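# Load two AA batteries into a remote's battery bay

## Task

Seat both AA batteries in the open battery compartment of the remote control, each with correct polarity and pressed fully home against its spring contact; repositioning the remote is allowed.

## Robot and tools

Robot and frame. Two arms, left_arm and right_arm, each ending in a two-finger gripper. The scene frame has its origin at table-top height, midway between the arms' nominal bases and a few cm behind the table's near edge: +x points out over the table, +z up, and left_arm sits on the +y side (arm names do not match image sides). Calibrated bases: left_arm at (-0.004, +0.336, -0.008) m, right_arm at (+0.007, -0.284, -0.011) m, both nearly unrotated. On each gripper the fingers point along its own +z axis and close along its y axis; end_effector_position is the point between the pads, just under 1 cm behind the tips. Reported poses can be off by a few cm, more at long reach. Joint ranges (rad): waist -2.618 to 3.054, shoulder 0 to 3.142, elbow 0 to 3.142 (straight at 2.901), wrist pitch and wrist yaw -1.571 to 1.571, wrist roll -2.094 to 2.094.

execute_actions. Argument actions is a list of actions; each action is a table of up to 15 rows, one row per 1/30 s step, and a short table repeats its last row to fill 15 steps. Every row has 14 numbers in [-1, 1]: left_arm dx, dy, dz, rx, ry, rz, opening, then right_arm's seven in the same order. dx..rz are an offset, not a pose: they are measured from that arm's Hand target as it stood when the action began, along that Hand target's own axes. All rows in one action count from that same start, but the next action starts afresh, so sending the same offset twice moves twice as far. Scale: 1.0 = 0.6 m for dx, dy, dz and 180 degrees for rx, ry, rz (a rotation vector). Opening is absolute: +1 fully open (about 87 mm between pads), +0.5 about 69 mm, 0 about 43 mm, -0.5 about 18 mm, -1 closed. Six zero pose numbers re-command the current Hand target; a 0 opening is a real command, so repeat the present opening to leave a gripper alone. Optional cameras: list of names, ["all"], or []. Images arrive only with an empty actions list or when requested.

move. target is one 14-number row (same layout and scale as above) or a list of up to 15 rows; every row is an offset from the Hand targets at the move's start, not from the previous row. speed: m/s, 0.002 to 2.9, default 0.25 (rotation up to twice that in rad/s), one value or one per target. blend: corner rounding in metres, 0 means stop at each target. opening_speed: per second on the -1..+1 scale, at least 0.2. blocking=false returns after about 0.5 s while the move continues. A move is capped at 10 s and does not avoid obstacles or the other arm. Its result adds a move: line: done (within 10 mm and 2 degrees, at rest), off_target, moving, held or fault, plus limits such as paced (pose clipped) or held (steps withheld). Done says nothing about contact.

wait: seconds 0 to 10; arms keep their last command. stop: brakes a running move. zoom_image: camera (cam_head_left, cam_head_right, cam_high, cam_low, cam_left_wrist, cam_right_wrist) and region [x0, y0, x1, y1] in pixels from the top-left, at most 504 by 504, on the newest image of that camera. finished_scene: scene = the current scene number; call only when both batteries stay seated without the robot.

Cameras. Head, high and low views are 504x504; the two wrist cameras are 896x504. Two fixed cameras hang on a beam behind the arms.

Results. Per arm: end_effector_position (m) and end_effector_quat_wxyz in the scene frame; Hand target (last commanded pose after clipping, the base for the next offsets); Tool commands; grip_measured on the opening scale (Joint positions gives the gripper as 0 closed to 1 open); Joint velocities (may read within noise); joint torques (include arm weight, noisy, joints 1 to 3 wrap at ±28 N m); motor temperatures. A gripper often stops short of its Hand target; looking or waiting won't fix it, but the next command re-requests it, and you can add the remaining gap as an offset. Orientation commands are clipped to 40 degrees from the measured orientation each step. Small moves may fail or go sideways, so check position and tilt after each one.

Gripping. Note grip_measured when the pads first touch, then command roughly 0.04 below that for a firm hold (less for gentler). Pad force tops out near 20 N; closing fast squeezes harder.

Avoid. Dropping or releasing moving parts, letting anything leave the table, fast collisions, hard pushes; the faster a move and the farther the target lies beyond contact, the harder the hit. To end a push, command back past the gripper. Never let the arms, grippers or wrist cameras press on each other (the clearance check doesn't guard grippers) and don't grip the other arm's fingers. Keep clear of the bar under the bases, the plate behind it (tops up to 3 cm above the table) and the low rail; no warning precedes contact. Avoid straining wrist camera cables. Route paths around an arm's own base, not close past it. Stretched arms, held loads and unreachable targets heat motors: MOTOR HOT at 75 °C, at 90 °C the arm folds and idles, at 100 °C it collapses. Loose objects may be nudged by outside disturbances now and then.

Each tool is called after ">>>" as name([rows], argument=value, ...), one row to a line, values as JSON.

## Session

Scene 1 was confirmed done. Starting scene 2 with an initial look.

>>> execute_actions(actions=[])

Scene clock: 0.00 s.
left_arm: end_effector_position=(+0.3686, +0.3694, +0.0288) grip_measured=+1.000 end_effector_quat_wxyz=(+0.529, -0.055, +0.841, +0.101) | right_arm: end_effector_position=(+0.3946, -0.2618, +0.0279) grip_measured=+1.000 end_effector_quat_wxyz=(+0.532, -0.035, +0.846, +0.010)
Joint positions: left_arm=[-0.053 1.569 0.41 0.701 -0.289 0.022 1] | right_arm=[0.024 1.567 0.455 0.662 -0.008 -0.019 1]
Joint velocities: within noise
Joint torques (N m): no reading
Motor temperatures (°C): left_arm=[27 34 31 28 28 24 27] | right_arm=[23 27 33 25 26 26 26]
Heat: left arm: 34 °C; right arm: 33 °C.
Hand target: left_arm +0.3754, +0.3673, +0.0391; +0.543, -0.057, +0.832, +0.098 | right_arm +0.4044, -0.2639, +0.0444; +0.554, -0.034, +0.832, +0.006
Tool commands: left_gripper/opening=+1.0 right_gripper/opening=+1.0

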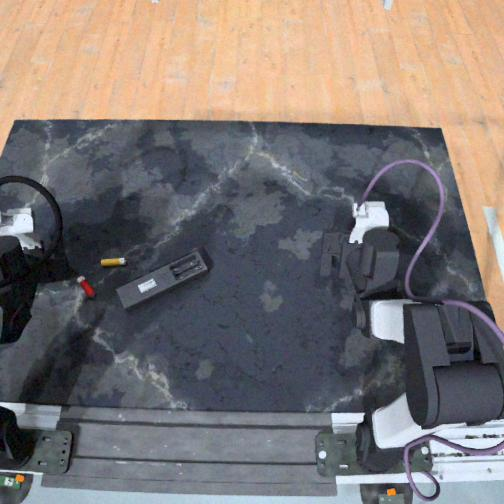

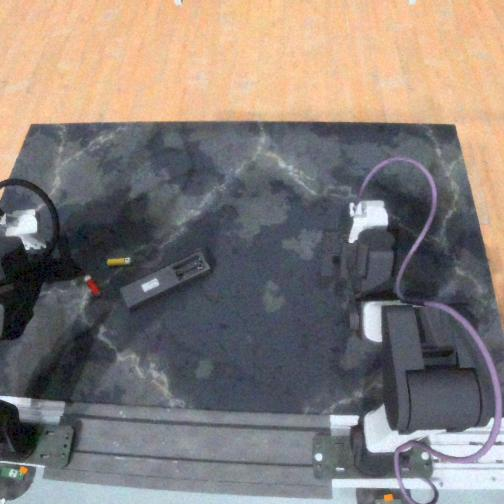

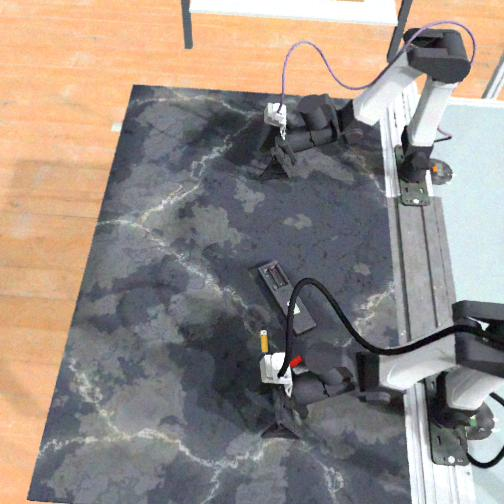

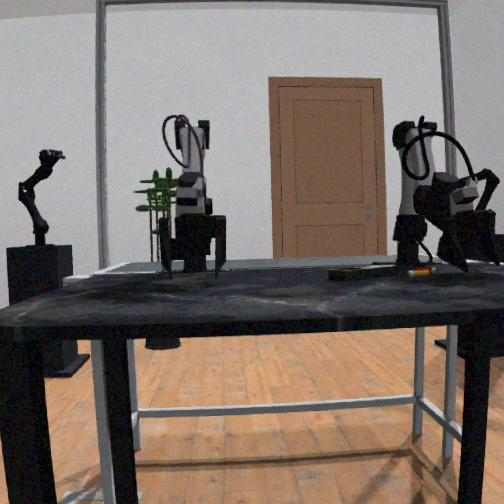

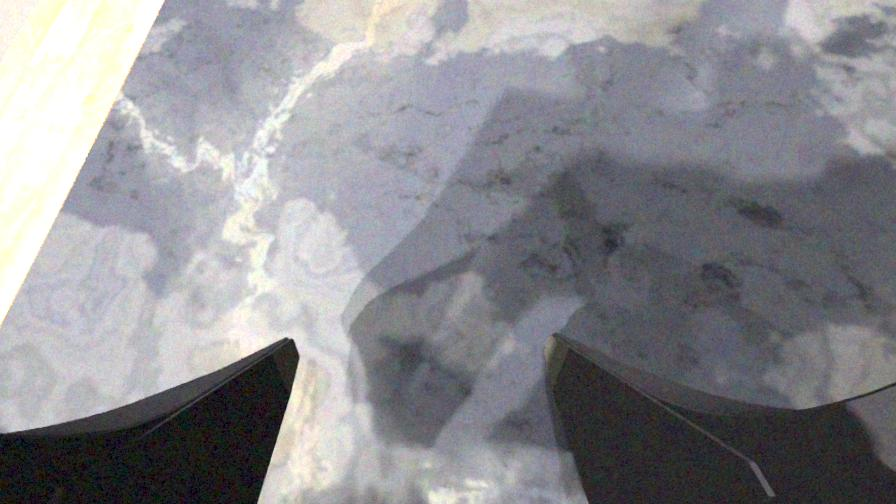

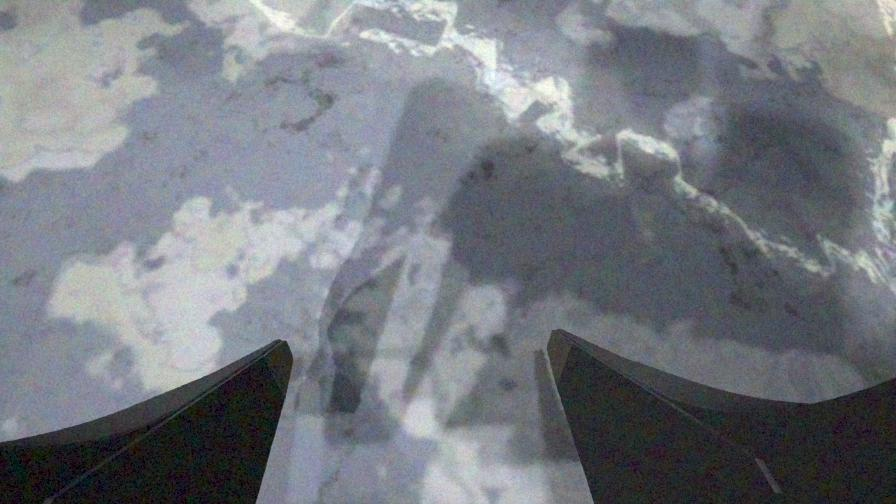

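>>> zoom_image(camera="cam_head_left", region=[60, 230, 230, 320])

>>> zoom_image(camera="cam_high", region=[230, 240, 350, 400])

Scaled by 2.965 from the camera's 504x504 image, which has a finer 720x720 frame.

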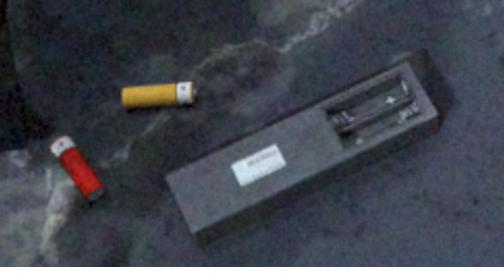

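Scaled by 3.150 from the camera's 504x504 image, which has a finer 720x720 frame.

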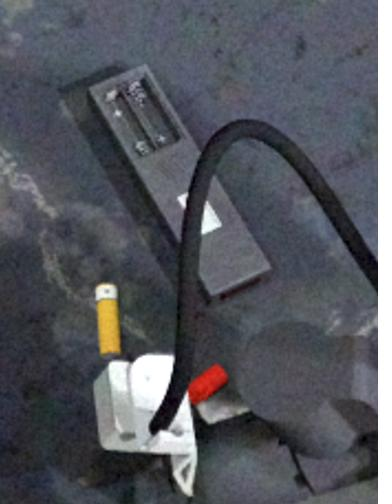

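>>> move([
  [-0.0939,-0.0302,-0.0866,0.04,0.04,0.05,1,-0.0602,0.0025,-0.1155,0,0,0,1],
  [-0.0731,-0.3824,-0.222,0.2715,0.2888,0.3598,1,0.1133,0.2842,-0.3793,-0.2095,0.0354,-0.0946,1],
], speed=[0.15,0.25], blend=0.03, cameras=["cam_left_wrist","cam_head_left","cam_right_wrist"])

Scene clock: 131.03 s.
left_arm: end_effector_position=(+0.3172, +0.1225, +0.1024) grip_measured=+1.000 end_effector_quat_wxyz=(-0.013, +0.532, +0.847, +0.008) | right_arm: end_effector_position=(+0.1587, -0.1045, +0.0696) grip_measured=+1.000 end_effector_quat_wxyz=(+0.467, -0.339, +0.793, +0.196)
Joint positions: left_arm=[-0.656 2.267 2.144 -1.505 -0.03 0.467 1] | right_arm=[0.92 0.472 0.254 -0.292 0.127 0.071 1]
Joint torques (N m): left_arm=[-0.42 -9.99 10.7 0.15 0.14 0.22] | right_arm=[0.75 0.32 5.98 1.86 0.1 0.16]
Motor temperatures (°C): left_arm=[27 38 36 37 28 24 27] | right_arm=[23 30 36 33 26 26 26]
Heat: left arm: 38 °C; right arm: 36 °C.
Hand target: left_arm +0.3202, +0.1133, +0.1081; +0.000, +0.545, +0.838, +0.000 | right_arm +0.1579, -0.1079, +0.0650; +0.462, -0.331, +0.800, +0.191
Off the commanded pose: left_arm 0.011 m, 2 deg | right_arm 0.006 m, 2 deg.
move: off_target (left_arm)
Images, in order (width x height): cam_head_left 504x504, cam_left_wrist 896x504, cam_right_wrist 896x504.

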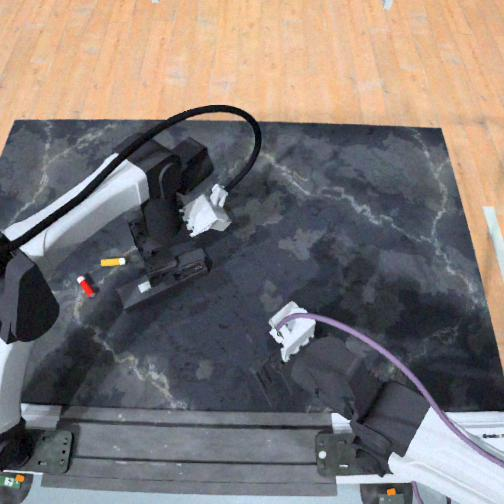

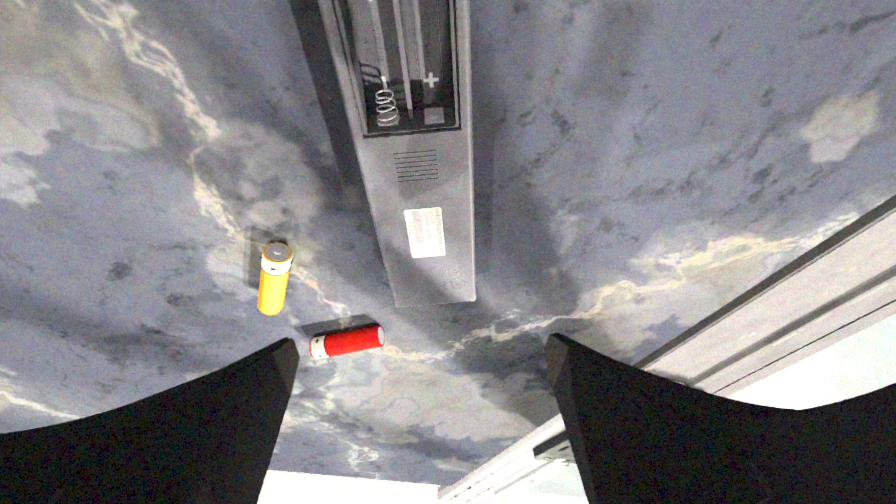

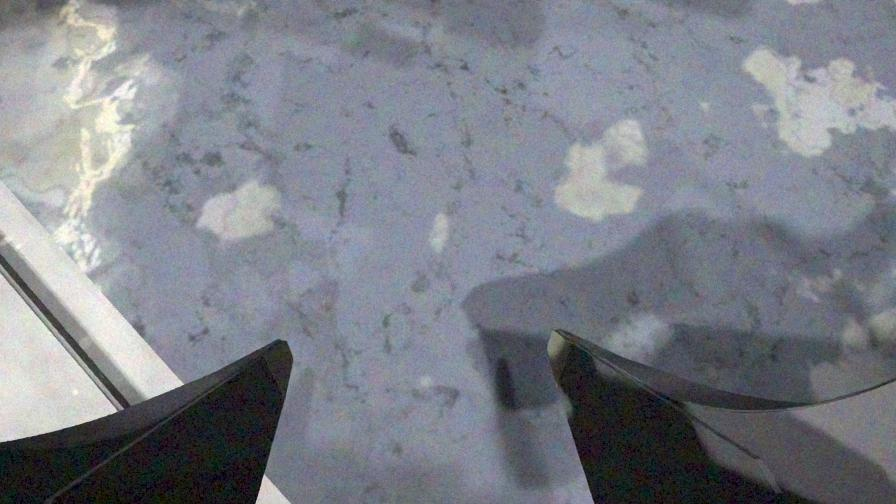

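>>> move([
  [-0.0065,0.0007,0.11,0,-0.011,-0.0283,1,0,0,0,0,0,0,1],
  [-0.0065,0.0007,0.1517,0,-0.011,-0.0283,0.5,0,0,0,0,0,0,0.4],
], speed=[0.12,0.05], blend=0.01, cameras=["cam_left_wrist"])

Scene clock: 157.47 s.
left_arm: end_effector_position=(+0.3203, +0.1158, +0.0195) grip_measured=+0.500 end_effector_quat_wxyz=(+0.003, +0.514, +0.858, -0.001) | right_arm: end_effector_position=(+0.1587, -0.1045, +0.0696) grip_measured=+0.400 end_effector_quat_wxyz=(+0.467, -0.339, +0.793, +0.196)
Joint positions: left_arm=[-0.651 2.267 1.82 -1.147 -0.016 0.431 0.75] | right_arm=[0.92 0.472 0.254 -0.292 0.127 0.071 0.7]
Joint torques (N m): left_arm=[0.28 -10.85 5.83 0.53 0.17 -0.09] | right_arm=[0.72 0.31 5.98 1.86 0.09 0.16]
Motor temperatures (°C): left_arm=[27 43 38 34 28 24 27] | right_arm=[23 29 36 35 26 26 26]
Heat: left arm: 43 °C; right arm: 36 °C.
Hand target: left_arm +0.3221, +0.1099, +0.0171; +0.014, +0.507, +0.862, -0.010 | right_arm +0.1579, -0.1079, +0.0650; +0.462, -0.331, +0.800, +0.191
Off the commanded pose: left_arm 0.007 m, 2 deg | right_arm 0.006 m, 2 deg.
move: done
Images, in order (width x height): cam_left_wrist 896x504.

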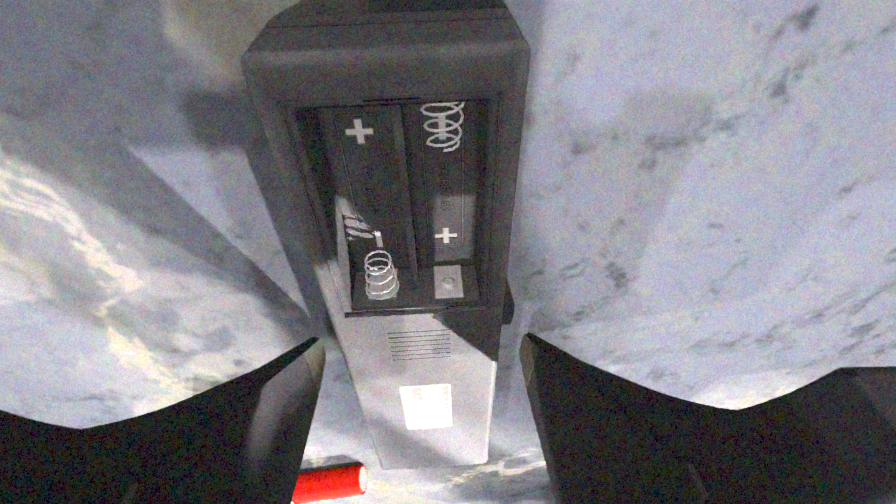

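>>> move(target=[0,0,0,0,0,0,-0.04,0,0,0,0,0,0,0.4], opening_speed=0.5, cameras=["cam_left_wrist"])

Scene clock: 162.20 s.
left_arm: end_effector_position=(+0.3203, +0.1158, +0.0195) grip_measured=+0.091 end_effector_quat_wxyz=(+0.003, +0.514, +0.858, -0.001) | right_arm: end_effector_position=(+0.1587, -0.1045, +0.0696) grip_measured=+0.400 end_effector_quat_wxyz=(+0.467, -0.339, +0.793, +0.196)
Joint positions: left_arm=[-0.651 2.267 1.82 -1.147 -0.016 0.431 0.546] | right_arm=[0.92 0.472 0.254 -0.292 0.127 0.071 0.7]
Joint torques (N m): left_arm=[0.29 -10.86 5.86 0.53 0.16 -0.09] | right_arm=[0.69 0.31 5.98 1.87 0.09 0.17]
Heat: left arm: 44 °C; right arm: 36 °C.
Hand target: left_arm +0.3221, +0.1099, +0.0171; +0.014, +0.507, +0.862, -0.010 | right_arm +0.1579, -0.1079, +0.0650; +0.462, -0.331, +0.800, +0.191
Off the commanded pose: left_arm 0.007 m, 2 deg | right_arm 0.006 m, 2 deg.
move: done
Images, in order (width x height): cam_left_wrist 896x504.

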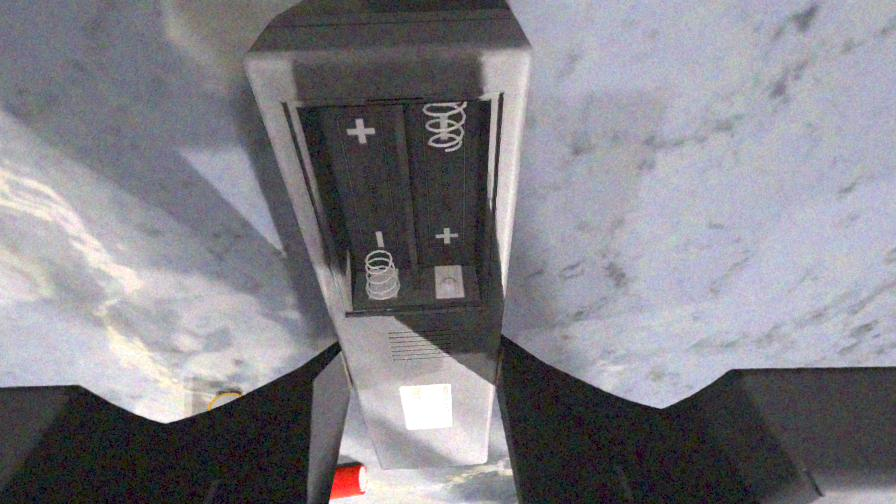

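>>> move([
  [-0.0039,-0.0003,-0.1133,0,0,0,-0.04,0,0,0,0,0,0,0.4],
  [-0.1567,-0.1782,-0.1075,-0.0109,0.0067,-0.5938,-0.04,0,0,0,0,0,0,0.4],
], speed=[0.08,0.16], blend=0.02, cameras=["cam_left_wrist","cam_right_wrist"])

Scene clock: 199.80 s.
left_arm: end_effector_position=(+0.2712, -0.0145, +0.0763) grip_measured=+0.091 end_effector_quat_wxyz=(-0.008, -0.384, +0.923, +0.013) | right_arm: end_effector_position=(+0.1587, -0.1045, +0.0696) grip_measured=+0.400 end_effector_quat_wxyz=(+0.467, -0.339, +0.793, +0.196)
Joint positions: left_arm=[-0.818 2.371 2.216 -1.477 -0.007 -1.604 0.546] | right_arm=[0.92 0.472 0.254 -0.292 0.127 0.071 0.7]
Joint torques (N m): left_arm=[-0.5 -11.33 10.04 0.08 -0.08 -0.15] | right_arm=[0.73 0.31 6.01 1.87 0.09 0.17]
Motor temperatures (°C): left_arm=[27 49 38 33 28 24 28] | right_arm=[23 28 36 35 26 26 26]
Heat: left arm: 49 °C; right arm: 36 °C.
Hand target: left_arm +0.2733, -0.0221, +0.0850; +0.001, -0.390, +0.921, +0.000 | right_arm +0.1579, -0.1079, +0.0650; +0.462, -0.331, +0.800, +0.191
Off the commanded pose: left_arm 0.012 m, 2 deg | right_arm 0.006 m, 2 deg.
move: off_target (left_arm)
Images, in order (width x height): cam_left_wrist 896x504, cam_right_wrist 896x504.

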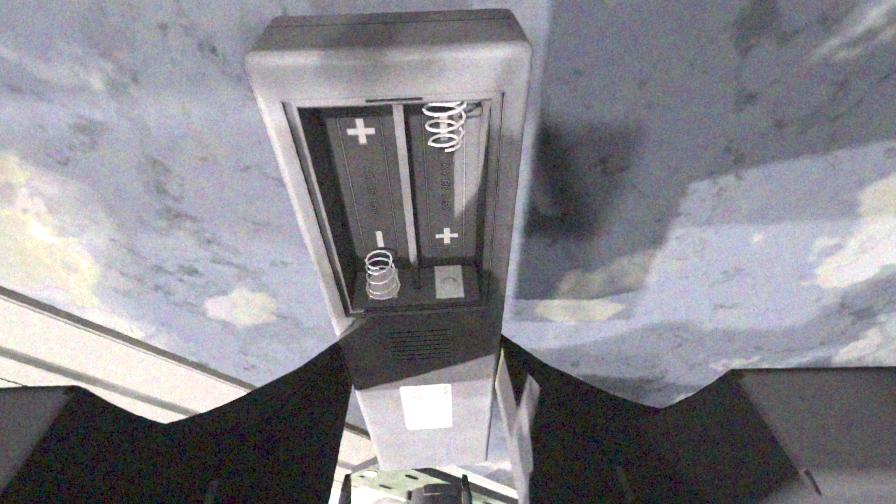

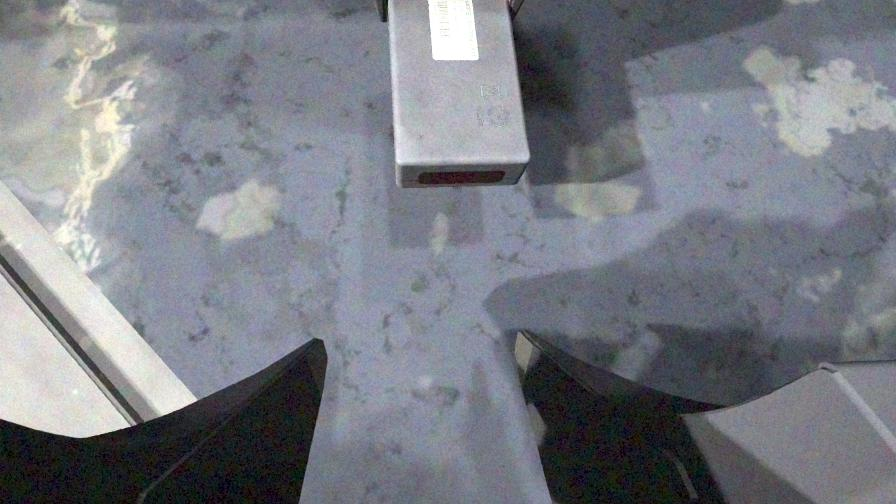

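>>> move([
  [0,0,0.08,0,0,0,-0.04,0,0,0,0,0,0,0.4],
  [0,0,0.1183,0,0,0,-0.04,0,0,0,0,0,0,0.4],
], speed=[0.1,0.035], blend=0.01, cameras=["cam_left_wrist","cam_right_wrist"])

Scene clock: 209.93 s.
left_arm: end_effector_position=(+0.2698, -0.0140, +0.0196) grip_measured=+0.091 end_effector_quat_wxyz=(-0.009, -0.383, +0.923, +0.015) | right_arm: end_effector_position=(+0.1587, -0.1045, +0.0696) grip_measured=+0.400 end_effector_quat_wxyz=(+0.467, -0.339, +0.793, +0.196)
Joint positions: left_arm=[-0.818 2.371 1.99 -1.258 -0.007 -1.604 0.546] | right_arm=[0.92 0.472 0.254 -0.292 0.127 0.071 0.7]
Joint torques (N m): left_arm=[-0.34 -11.44 4.12 0.65 -0.09 -0.14] | right_arm=[0.72 0.32 6.01 1.86 0.09 0.17]
Heat: left arm: 50 °C; right arm: 36 °C.
Hand target: left_arm +0.2734, -0.0221, +0.0140; +0.001, -0.390, +0.921, +0.000 | right_arm +0.1579, -0.1079, +0.0650; +0.462, -0.331, +0.800, +0.191
Off the commanded pose: left_arm 0.010 m, 2 deg | right_arm 0.006 m, 2 deg.
move: done
Images, in order (width x height): cam_left_wrist 896x504, cam_right_wrist 896x504.

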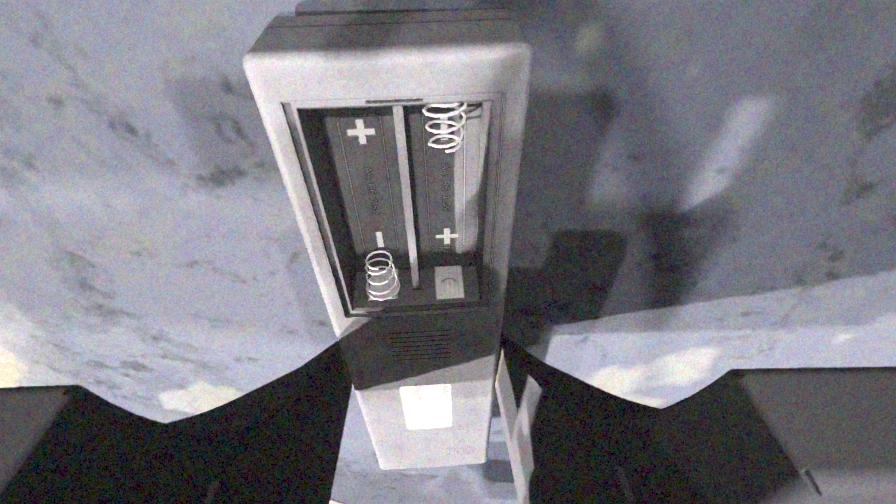

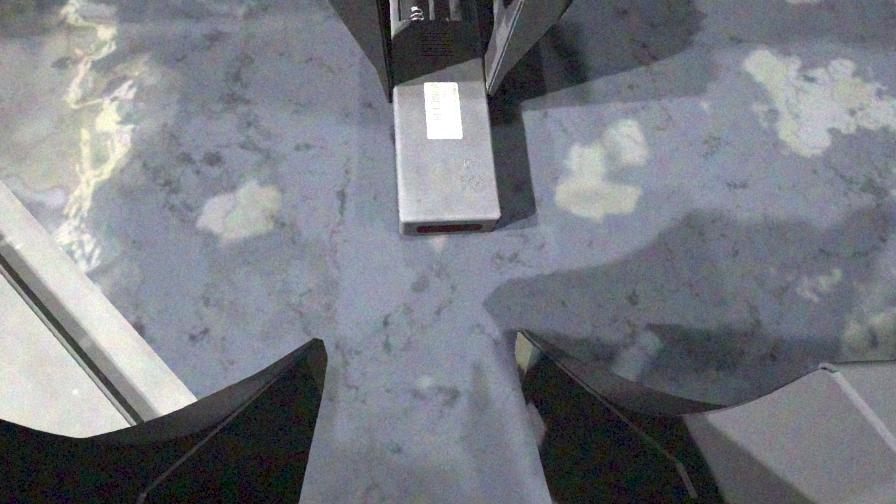

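>>> move([
  [0,0,0,0,0,0,0.4,0,0,0,0,0,0,0.4],
  [-0.0003,0,-0.1433,0,0,0,0.4,0,0,0,0,0,0,0.4],
  [-0.4231,0.2954,-0.1311,0,0.0333,-0.0056,-0.3,0.0369,-0.021,0.1077,-0.0144,0,-0.0083,0.4],
], speed=[0.1,0.1,0.22], blend=[0,0.02,0], opening_speed=0.7, cameras=["cam_left_wrist","cam_right_wrist"])

Scene clock: 277.53 s.
left_arm: end_effector_position=(+0.3194, +0.2883, +0.0832) grip_measured=-0.300 end_effector_quat_wxyz=(-0.062, -0.411, +0.909, -0.010) | right_arm: end_effector_position=(+0.1982, -0.0886, +0.0120) grip_measured=+0.400 end_effector_quat_wxyz=(+0.451, -0.350, +0.799, +0.191)
Joint positions: left_arm=[-0.038 2.003 1.665 -1.35 0.04 -0.885 0.35] | right_arm=[0.749 0.989 0.134 0.311 -0.031 -0.024 0.7]
Joint torques (N m): left_arm=[-0.65 -10.48 8.08 0.08 0.12 0.17] | right_arm=[-0.09 -0.02 4.71 2.48 -0.29 -0.07]
Motor temperatures (°C): left_arm=[27 54 36 32 28 24 28] | right_arm=[23 27 36 36 26 26 26]
Heat: left arm: 54 °C; right arm: 36 °C.
Hand target: left_arm +0.3225, +0.2836, +0.0929; -0.048, -0.398, +0.916, -0.020 | right_arm +0.1986, -0.0851, +0.0135; +0.457, -0.352, +0.791, +0.203
Off the commanded pose: left_arm 0.011 m, 3 deg | right_arm 0.004 m, 2 deg.
move: off_target (left_arm); target 3's new opening was sent with left_arm's hand 0.011 m and 3 deg from that target
Images, in order (width x height): cam_left_wrist 896x504, cam_right_wrist 896x504.

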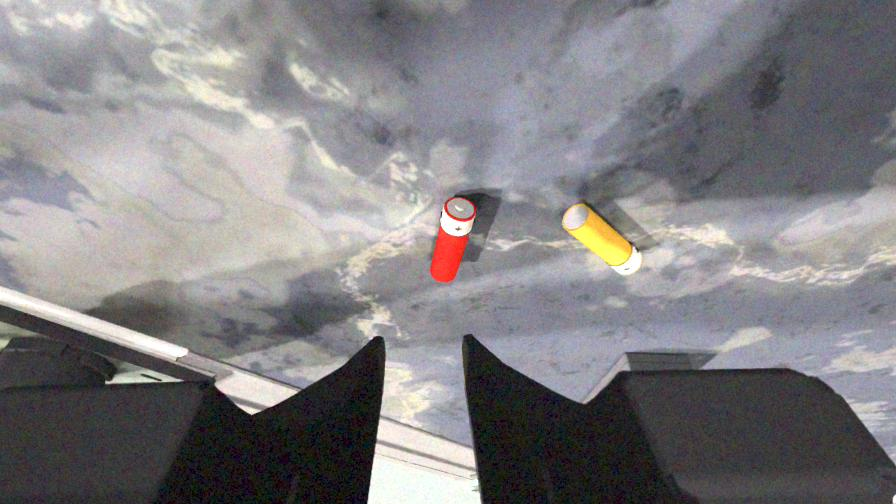

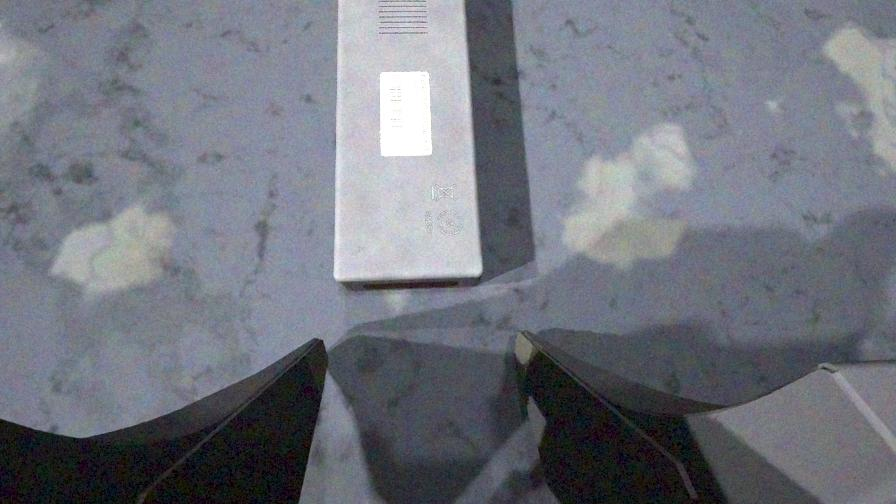

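>>> move(target=[0.0052,-0.0258,0.1167,0,0,0.0322,-0.3,-0.0367,0.0068,0.0637,-0.0096,0,-0.0055,0.4], speed=0.07, cameras=["cam_left_wrist","cam_right_wrist"])

Scene clock: 313.40 s.
left_arm: end_effector_position=(+0.3241, +0.2706, +0.0258) grip_measured=-0.300 end_effector_quat_wxyz=(-0.053, -0.365, +0.929, -0.016) | right_arm: end_effector_position=(+0.2254, -0.0567, +0.0119) grip_measured=+0.400 end_effector_quat_wxyz=(+0.459, -0.358, +0.788, +0.201)
Joint positions: left_arm=[-0.087 2.061 1.519 -1.126 0.045 -0.833 0.35] | right_arm=[0.749 1.283 0.232 0.532 -0.054 -0.036 0.7]
Joint torques (N m): left_arm=[-0.69 -8.87 5.68 0.33 0.1 0.18] | right_arm=[0.81 -0.81 6.97 1.92 -0.28 -0.07]
Heat: left arm: 54 °C; right arm: 38 °C.
Hand target: left_arm +0.3267, +0.2655, +0.0236; -0.047, -0.351, +0.935, -0.023 | right_arm +0.2251, -0.0497, +0.0135; +0.453, -0.365, +0.785, +0.211
Off the commanded pose: left_arm 0.006 m, 2 deg | right_arm 0.007 m, 2 deg.
move: done
Images, in order (width x height): cam_left_wrist 896x504, cam_right_wrist 896x504.

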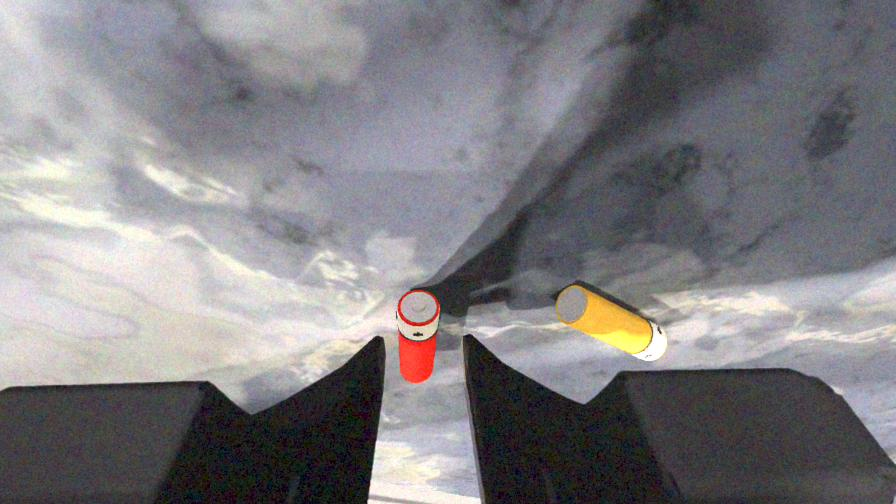

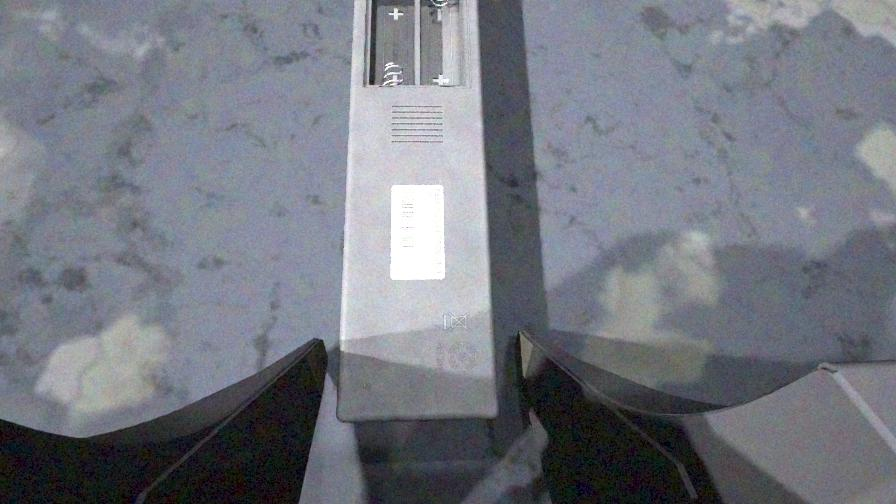

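>>> move(target=[0,0.004,0.0135,0,0,0,-0.3,0,0,0,0,0,0,-0.02], opening_speed=0.5, speed=0.05, cameras=["cam_left_wrist","cam_right_wrist"])

Scene clock: 350.67 s.
left_arm: end_effector_position=(+0.3225, +0.2706, +0.0183) grip_measured=-0.300 end_effector_quat_wxyz=(-0.052, -0.363, +0.930, -0.017) | right_arm: end_effector_position=(+0.2272, -0.0580, +0.0122) grip_measured=+0.079 end_effector_quat_wxyz=(+0.460, -0.355, +0.789, +0.200)
Joint positions: left_arm=[-0.087 2.061 1.489 -1.092 0.045 -0.829 0.35] | right_arm=[0.742 1.283 0.232 0.534 -0.055 -0.038 0.54]
Joint torques (N m): left_arm=[-0.42 -8.72 5.53 0.35 0.11 0.17] | right_arm=[0.84 -0.81 6.97 1.91 -0.27 -0.05]
Motor temperatures (°C): left_arm=[27 48 37 31 28 24 27] | right_arm=[23 27 37 36 26 26 26]
Heat: left arm: 48 °C; right arm: 37 °C.
Hand target: left_arm +0.3245, +0.2667, +0.0155; -0.047, -0.351, +0.935, -0.023 | right_arm +0.2251, -0.0497, +0.0135; +0.453, -0.365, +0.785, +0.211
Off the commanded pose: left_arm 0.005 m, 2 deg | right_arm 0.009 m, 2 deg.
move: done
Images, in order (width x height): cam_left_wrist 896x504, cam_right_wrist 896x504.

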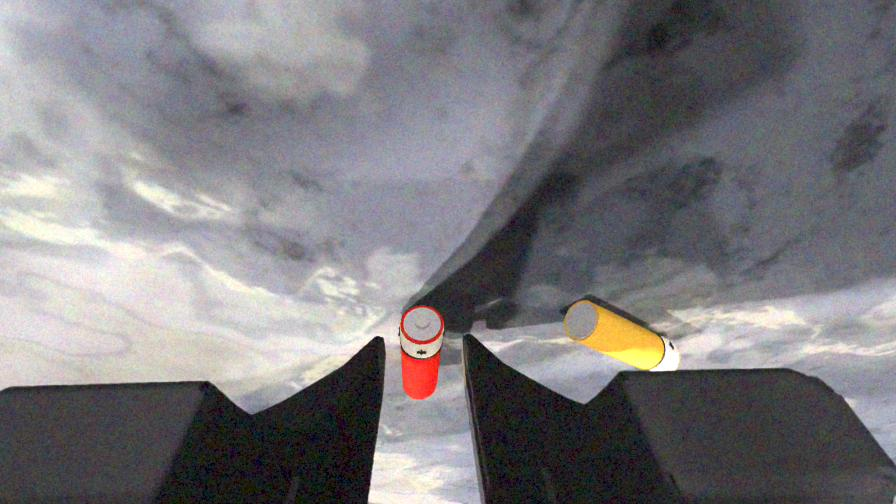

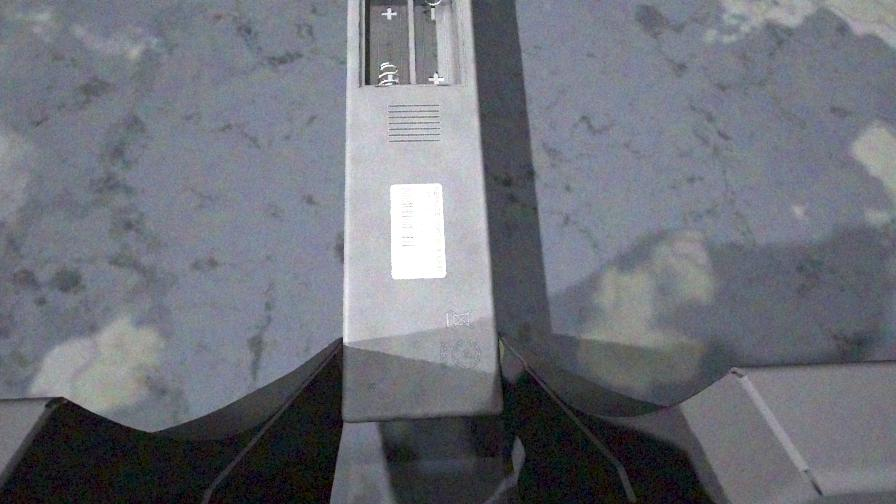

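>>> move(target=[-0.013,0,0.001,0,0,0,-0.3,0,0,0,0,0,0,-0.02], speed=0.04, cameras=["cam_left_wrist"])

Scene clock: 371.40 s.
left_arm: end_effector_position=(+0.3208, +0.2735, +0.0125) grip_measured=-0.300 end_effector_quat_wxyz=(-0.060, -0.360, +0.931, -0.014) | right_arm: end_effector_position=(+0.2272, -0.0580, +0.0122) grip_measured=+0.079 end_effector_quat_wxyz=(+0.460, -0.355, +0.789, +0.200)
Joint positions: left_arm=[-0.079 2.079 1.489 -1.092 0.045 -0.814 0.35] | right_arm=[0.742 1.283 0.232 0.534 -0.055 -0.038 0.54]
Joint torques (N m): left_arm=[0.13 -8.68 8.14 0.25 0.09 0.18] | right_arm=[0.81 -0.77 6.98 1.92 -0.27 -0.05]
Heat: left arm: 47 °C; right arm: 37 °C.
Hand target: left_arm +0.3303, +0.2717, +0.0141; -0.047, -0.351, +0.935, -0.023 | right_arm +0.2251, -0.0497, +0.0135; +0.453, -0.365, +0.785, +0.211
Off the commanded pose: left_arm 0.010 m, 2 deg | right_arm 0.009 m, 2 deg.
move: done
Images, in order (width x height): cam_left_wrist 896x504.

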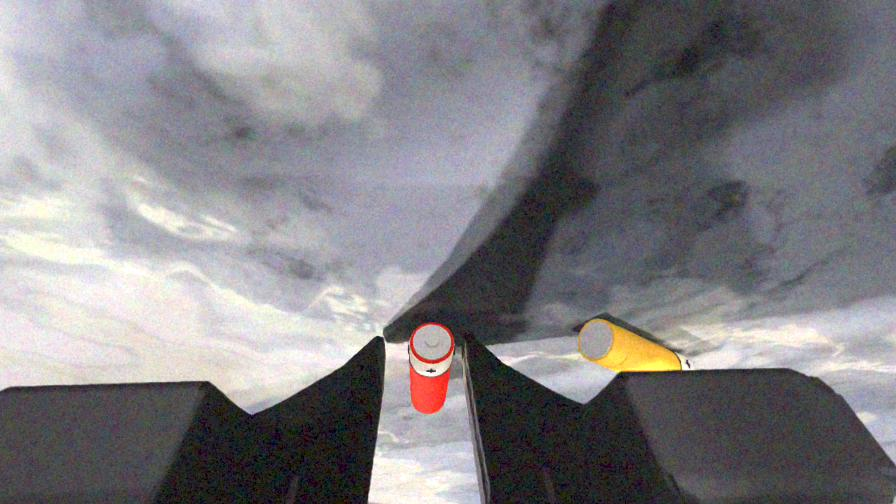

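>>> move(target=[-0.007,-0.003,-0.010,0,0,0,-0.3,0,0,0,0,0,0,-0.02], speed=0.04, cameras=["cam_left_wrist"])

Scene clock: 380.67 s.
left_arm: end_effector_position=(+0.3251, +0.2749, +0.0136) grip_measured=-0.300 end_effector_quat_wxyz=(-0.058, -0.360, +0.931, -0.015) | right_arm: end_effector_position=(+0.2272, -0.0580, +0.0122) grip_measured=+0.079 end_effector_quat_wxyz=(+0.460, -0.355, +0.789, +0.200)
Joint positions: left_arm=[-0.074 2.089 1.509 -1.098 0.045 -0.81 0.35] | right_arm=[0.742 1.283 0.232 0.534 -0.055 -0.038 0.54]
Joint torques (N m): left_arm=[0.23 -8.65 10.09 0.05 0.09 0.18] | right_arm=[0.83 -0.77 7.01 1.91 -0.26 -0.05]
Heat: left arm: 48 °C; right arm: 37 °C.
Hand target: left_arm +0.3351, +0.2736, +0.0197; -0.047, -0.351, +0.935, -0.023 | right_arm +0.2251, -0.0497, +0.0135; +0.453, -0.365, +0.785, +0.211
Off the commanded pose: left_arm 0.012 m, 2 deg | right_arm 0.009 m, 2 deg.
move: off_target (left_arm)
Images, in order (width x height): cam_left_wrist 896x504.

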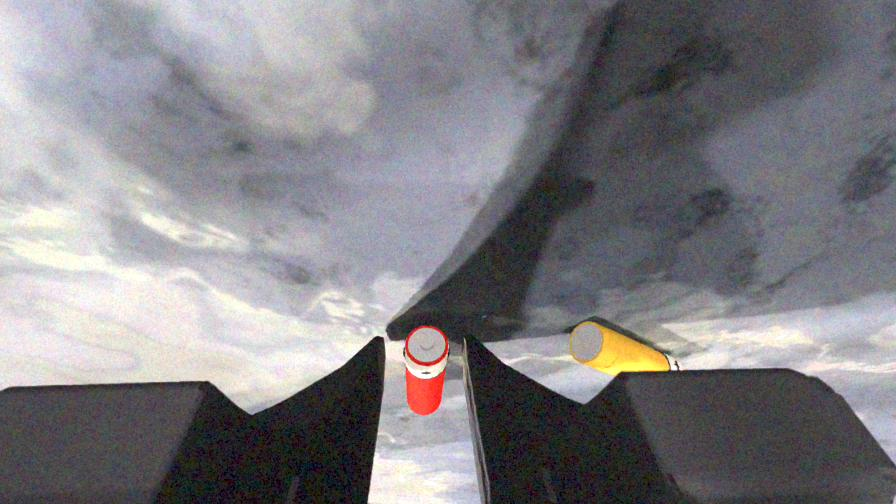

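>>> move(target=[0.005,0,-0.010,0,0,0,-0.3,0,0,0,0,0,0,-0.02], speed=0.04, cameras=["cam_left_wrist"])

Scene clock: 387.97 s.
left_arm: end_effector_position=(+0.3203, +0.2752, +0.0147) grip_measured=-0.300 end_effector_quat_wxyz=(-0.067, -0.360, +0.931, -0.011) | right_arm: end_effector_position=(+0.2272, -0.0580, +0.0122) grip_measured=+0.079 end_effector_quat_wxyz=(+0.460, -0.355, +0.789, +0.200)
Joint positions: left_arm=[-0.074 2.089 1.509 -1.118 0.045 -0.81 0.35] | right_arm=[0.742 1.283 0.232 0.534 -0.055 -0.038 0.54]
Joint torques (N m): left_arm=[-0.18 -9.85 10.56 0.02 0.09 0.13] | right_arm=[0.83 -0.79 6.98 1.92 -0.27 -0.05]
Heat: left arm: 48 °C; right arm: 37 °C.
Hand target: left_arm +0.3333, +0.2721, +0.0260; -0.047, -0.351, +0.935, -0.023 | right_arm +0.2251, -0.0497, +0.0135; +0.453, -0.365, +0.785, +0.211
Off the commanded pose: left_arm 0.017 m, 3 deg | right_arm 0.009 m, 2 deg.
move: off_target (left_arm)
Images, in order (width x height): cam_left_wrist 896x504.

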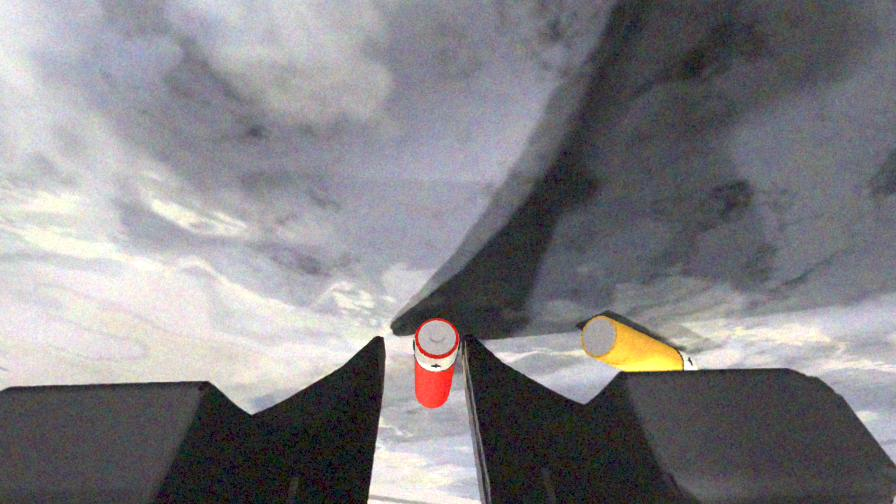

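>>> move(target=[-0.014,-0.006,-0.006,0,0,0,-0.3,0,0,0,0,0,0,-0.02], speed=0.05, cameras=["cam_left_wrist"])

Scene clock: 413.77 s.
left_arm: end_effector_position=(+0.3321, +0.2763, +0.0222) grip_measured=-0.300 end_effector_quat_wxyz=(-0.058, -0.360, +0.931, -0.015) | right_arm: end_effector_position=(+0.2272, -0.0580, +0.0122) grip_measured=+0.079 end_effector_quat_wxyz=(+0.460, -0.355, +0.789, +0.200)
Joint positions: left_arm=[-0.07 2.106 1.57 -1.144 0.045 -0.805 0.35] | right_arm=[0.742 1.283 0.232 0.534 -0.055 -0.038 0.54]
Joint torques (N m): left_arm=[0.16 -8.91 10.3 0.05 0.08 0.17] | right_arm=[0.84 -0.77 6.98 1.92 -0.27 -0.05]
Heat: left arm: 47 °C; right arm: 37 °C.
Hand target: left_arm +0.3422, +0.2751, +0.0287; -0.047, -0.351, +0.935, -0.023 | right_arm +0.2251, -0.0497, +0.0135; +0.453, -0.365, +0.785, +0.211
Off the commanded pose: left_arm 0.012 m, 2 deg | right_arm 0.009 m, 2 deg.
move: off_target (left_arm)
Images, in order (width x height): cam_left_wrist 896x504.

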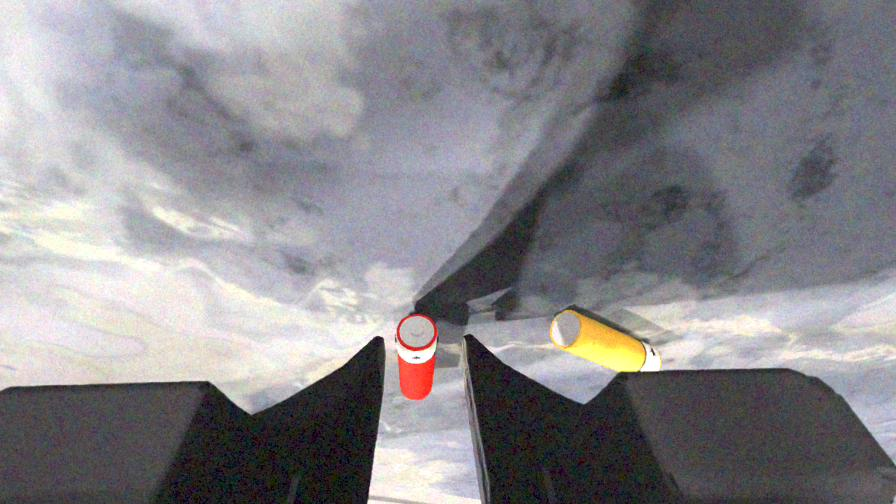

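>>> move(target=[0.009,0.005,0.0225,0,0,0,-0.3,0,0,0,0,0,0,-0.02], speed=0.04, cameras=["cam_left_wrist"])

Scene clock: 435.30 s.
left_arm: end_effector_position=(+0.3320, +0.2761, +0.0163) grip_measured=-0.300 end_effector_quat_wxyz=(-0.056, -0.360, +0.931, -0.016) | right_arm: end_effector_position=(+0.2272, -0.0580, +0.0122) grip_measured=+0.079 end_effector_quat_wxyz=(+0.460, -0.355, +0.789, +0.200)
Joint positions: left_arm=[-0.07 2.106 1.547 -1.115 0.045 -0.805 0.35] | right_arm=[0.742 1.283 0.232 0.534 -0.055 -0.038 0.54]
Joint torques (N m): left_arm=[-0.34 -9.85 5.56 0.32 0.1 0.13] | right_arm=[0.85 -0.77 7.02 1.91 -0.26 -0.05]
Motor temperatures (°C): left_arm=[27 47 42 30 28 24 27] | right_arm=[23 27 37 36 26 26 28]
Heat: left arm: 47 °C; right arm: 37 °C.
Hand target: left_arm +0.3352, +0.2728, +0.0158; -0.047, -0.351, +0.935, -0.023 | right_arm +0.2251, -0.0497, +0.0135; +0.453, -0.365, +0.785, +0.211
Off the commanded pose: left_arm 0.005 m, 2 deg | right_arm 0.009 m, 2 deg.
move: done
Images, in order (width x height): cam_left_wrist 896x504.

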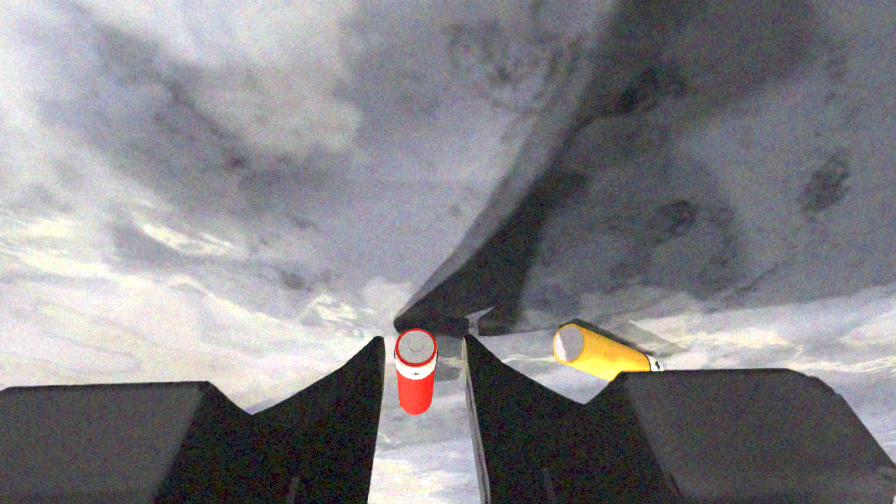

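>>> move(target=[0.012,0.004,0,0,0,0,-0.3,0,0,0,0,0,0,-0.02], speed=0.05, cameras=["cam_left_wrist"])

Scene clock: 442.87 s.
left_arm: end_effector_position=(+0.3254, +0.2759, +0.0114) grip_measured=-0.300 end_effector_quat_wxyz=(-0.063, -0.360, +0.931, -0.014) | right_arm: end_effector_position=(+0.2272, -0.0580, +0.0122) grip_measured=+0.079 end_effector_quat_wxyz=(+0.460, -0.355, +0.789, +0.200)
Joint positions: left_arm=[-0.07 2.102 1.518 -1.104 0.048 -0.805 0.35] | right_arm=[0.742 1.283 0.232 0.534 -0.055 -0.038 0.54]
Joint torques (N m): left_arm=[-1.03 -11.66 4.68 0.3 0.06 0.03] | right_arm=[0.83 -0.8 6.97 1.92 -0.26 -0.06]
Heat: left arm: 48 °C; right arm: 38 °C.
Hand target: left_arm +0.3282, +0.2699, +0.0165; -0.047, -0.351, +0.935, -0.023 | right_arm +0.2251, -0.0497, +0.0135; +0.453, -0.365, +0.785, +0.211
Off the commanded pose: left_arm 0.008 m, 2 deg | right_arm 0.009 m, 2 deg.
move: done
Images, in order (width x height): cam_left_wrist 896x504.

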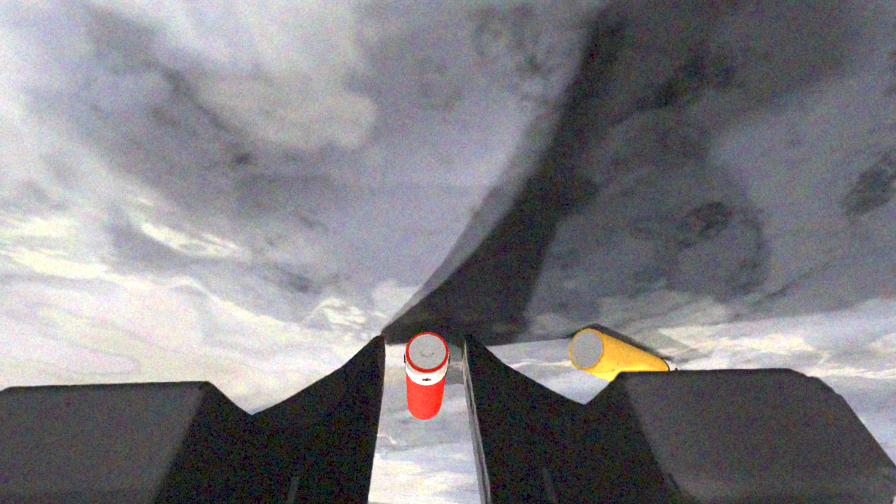

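>>> move(target=[-0.001,-0.001,-0.014,0,0,0,-0.3,0,0,0,0,0,0,-0.02], speed=0.05, cameras=["cam_left_wrist"])

Scene clock: 452.03 s.
left_arm: end_effector_position=(+0.3254, +0.2759, +0.0114) grip_measured=-0.300 end_effector_quat_wxyz=(-0.063, -0.360, +0.931, -0.014) | right_arm: end_effector_position=(+0.2272, -0.0580, +0.0122) grip_measured=+0.079 end_effector_quat_wxyz=(+0.460, -0.355, +0.789, +0.200)
Joint positions: left_arm=[-0.07 2.102 1.518 -1.104 0.048 -0.805 0.35] | right_arm=[0.742 1.283 0.232 0.534 -0.055 -0.038 0.54]
Joint torques (N m): left_arm=[-0.95 -12.05 7.39 0.02 0.07 0.04] | right_arm=[0.84 -0.79 6.98 1.92 -0.26 -0.05]
Motor temperatures (°C): left_arm=[27 52 41 30 28 24 27] | right_arm=[23 27 38 36 26 26 28]
Heat: left arm: 52 °C; right arm: 38 °C.
Hand target: left_arm +0.3297, +0.2705, +0.0248; -0.047, -0.351, +0.935, -0.023 | right_arm +0.2251, -0.0497, +0.0135; +0.453, -0.365, +0.785, +0.211
Off the commanded pose: left_arm 0.015 m, 2 deg | right_arm 0.009 m, 2 deg.
move: off_target (left_arm)
Images, in order (width x height): cam_left_wrist 896x504.

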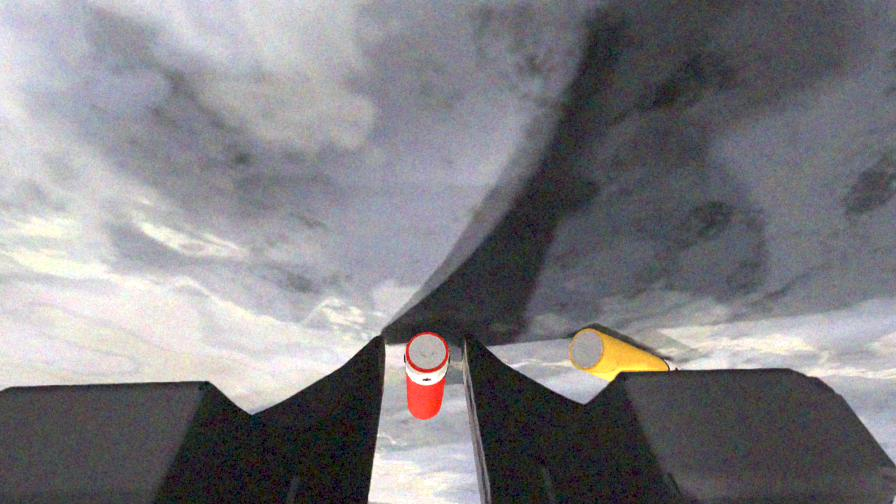

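>>> move(target=[0,0,-0.008,0,0,0,-0.3,0,0,0,0,0,0,-0.02], speed=0.05, cameras=["cam_left_wrist"])

Scene clock: 455.13 s.
left_arm: end_effector_position=(+0.3206, +0.2763, +0.0125) grip_measured=-0.300 end_effector_quat_wxyz=(-0.072, -0.360, +0.930, -0.010) | right_arm: end_effector_position=(+0.2272, -0.0580, +0.0122) grip_measured=+0.079 end_effector_quat_wxyz=(+0.460, -0.355, +0.789, +0.200)
Joint positions: left_arm=[-0.07 2.102 1.518 -1.124 0.048 -0.805 0.35] | right_arm=[0.742 1.283 0.232 0.534 -0.055 -0.038 0.54]
Joint torques (N m): left_arm=[-0.9 -12.46 8.61 0.01 0.06 0.05] | right_arm=[0.83 -0.79 6.97 1.92 -0.27 -0.05]
Heat: left arm: 53 °C; right arm: 38 °C.
Hand target: left_arm +0.3300, +0.2709, +0.0296; -0.047, -0.351, +0.935, -0.023 | right_arm +0.2251, -0.0497, +0.0135; +0.453, -0.365, +0.785, +0.211
Off the commanded pose: left_arm 0.020 m, 3 deg | right_arm 0.009 m, 2 deg.
move: off_target (left_arm)
Images, in order (width x height): cam_left_wrist 896x504.

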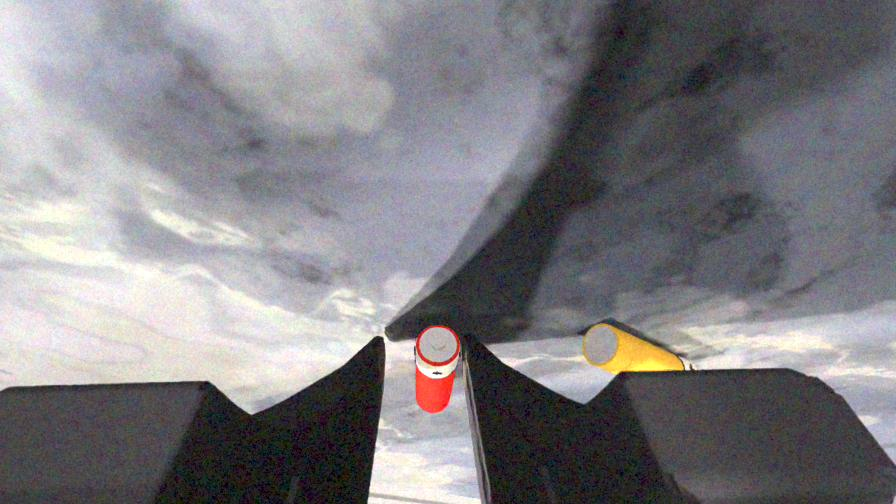

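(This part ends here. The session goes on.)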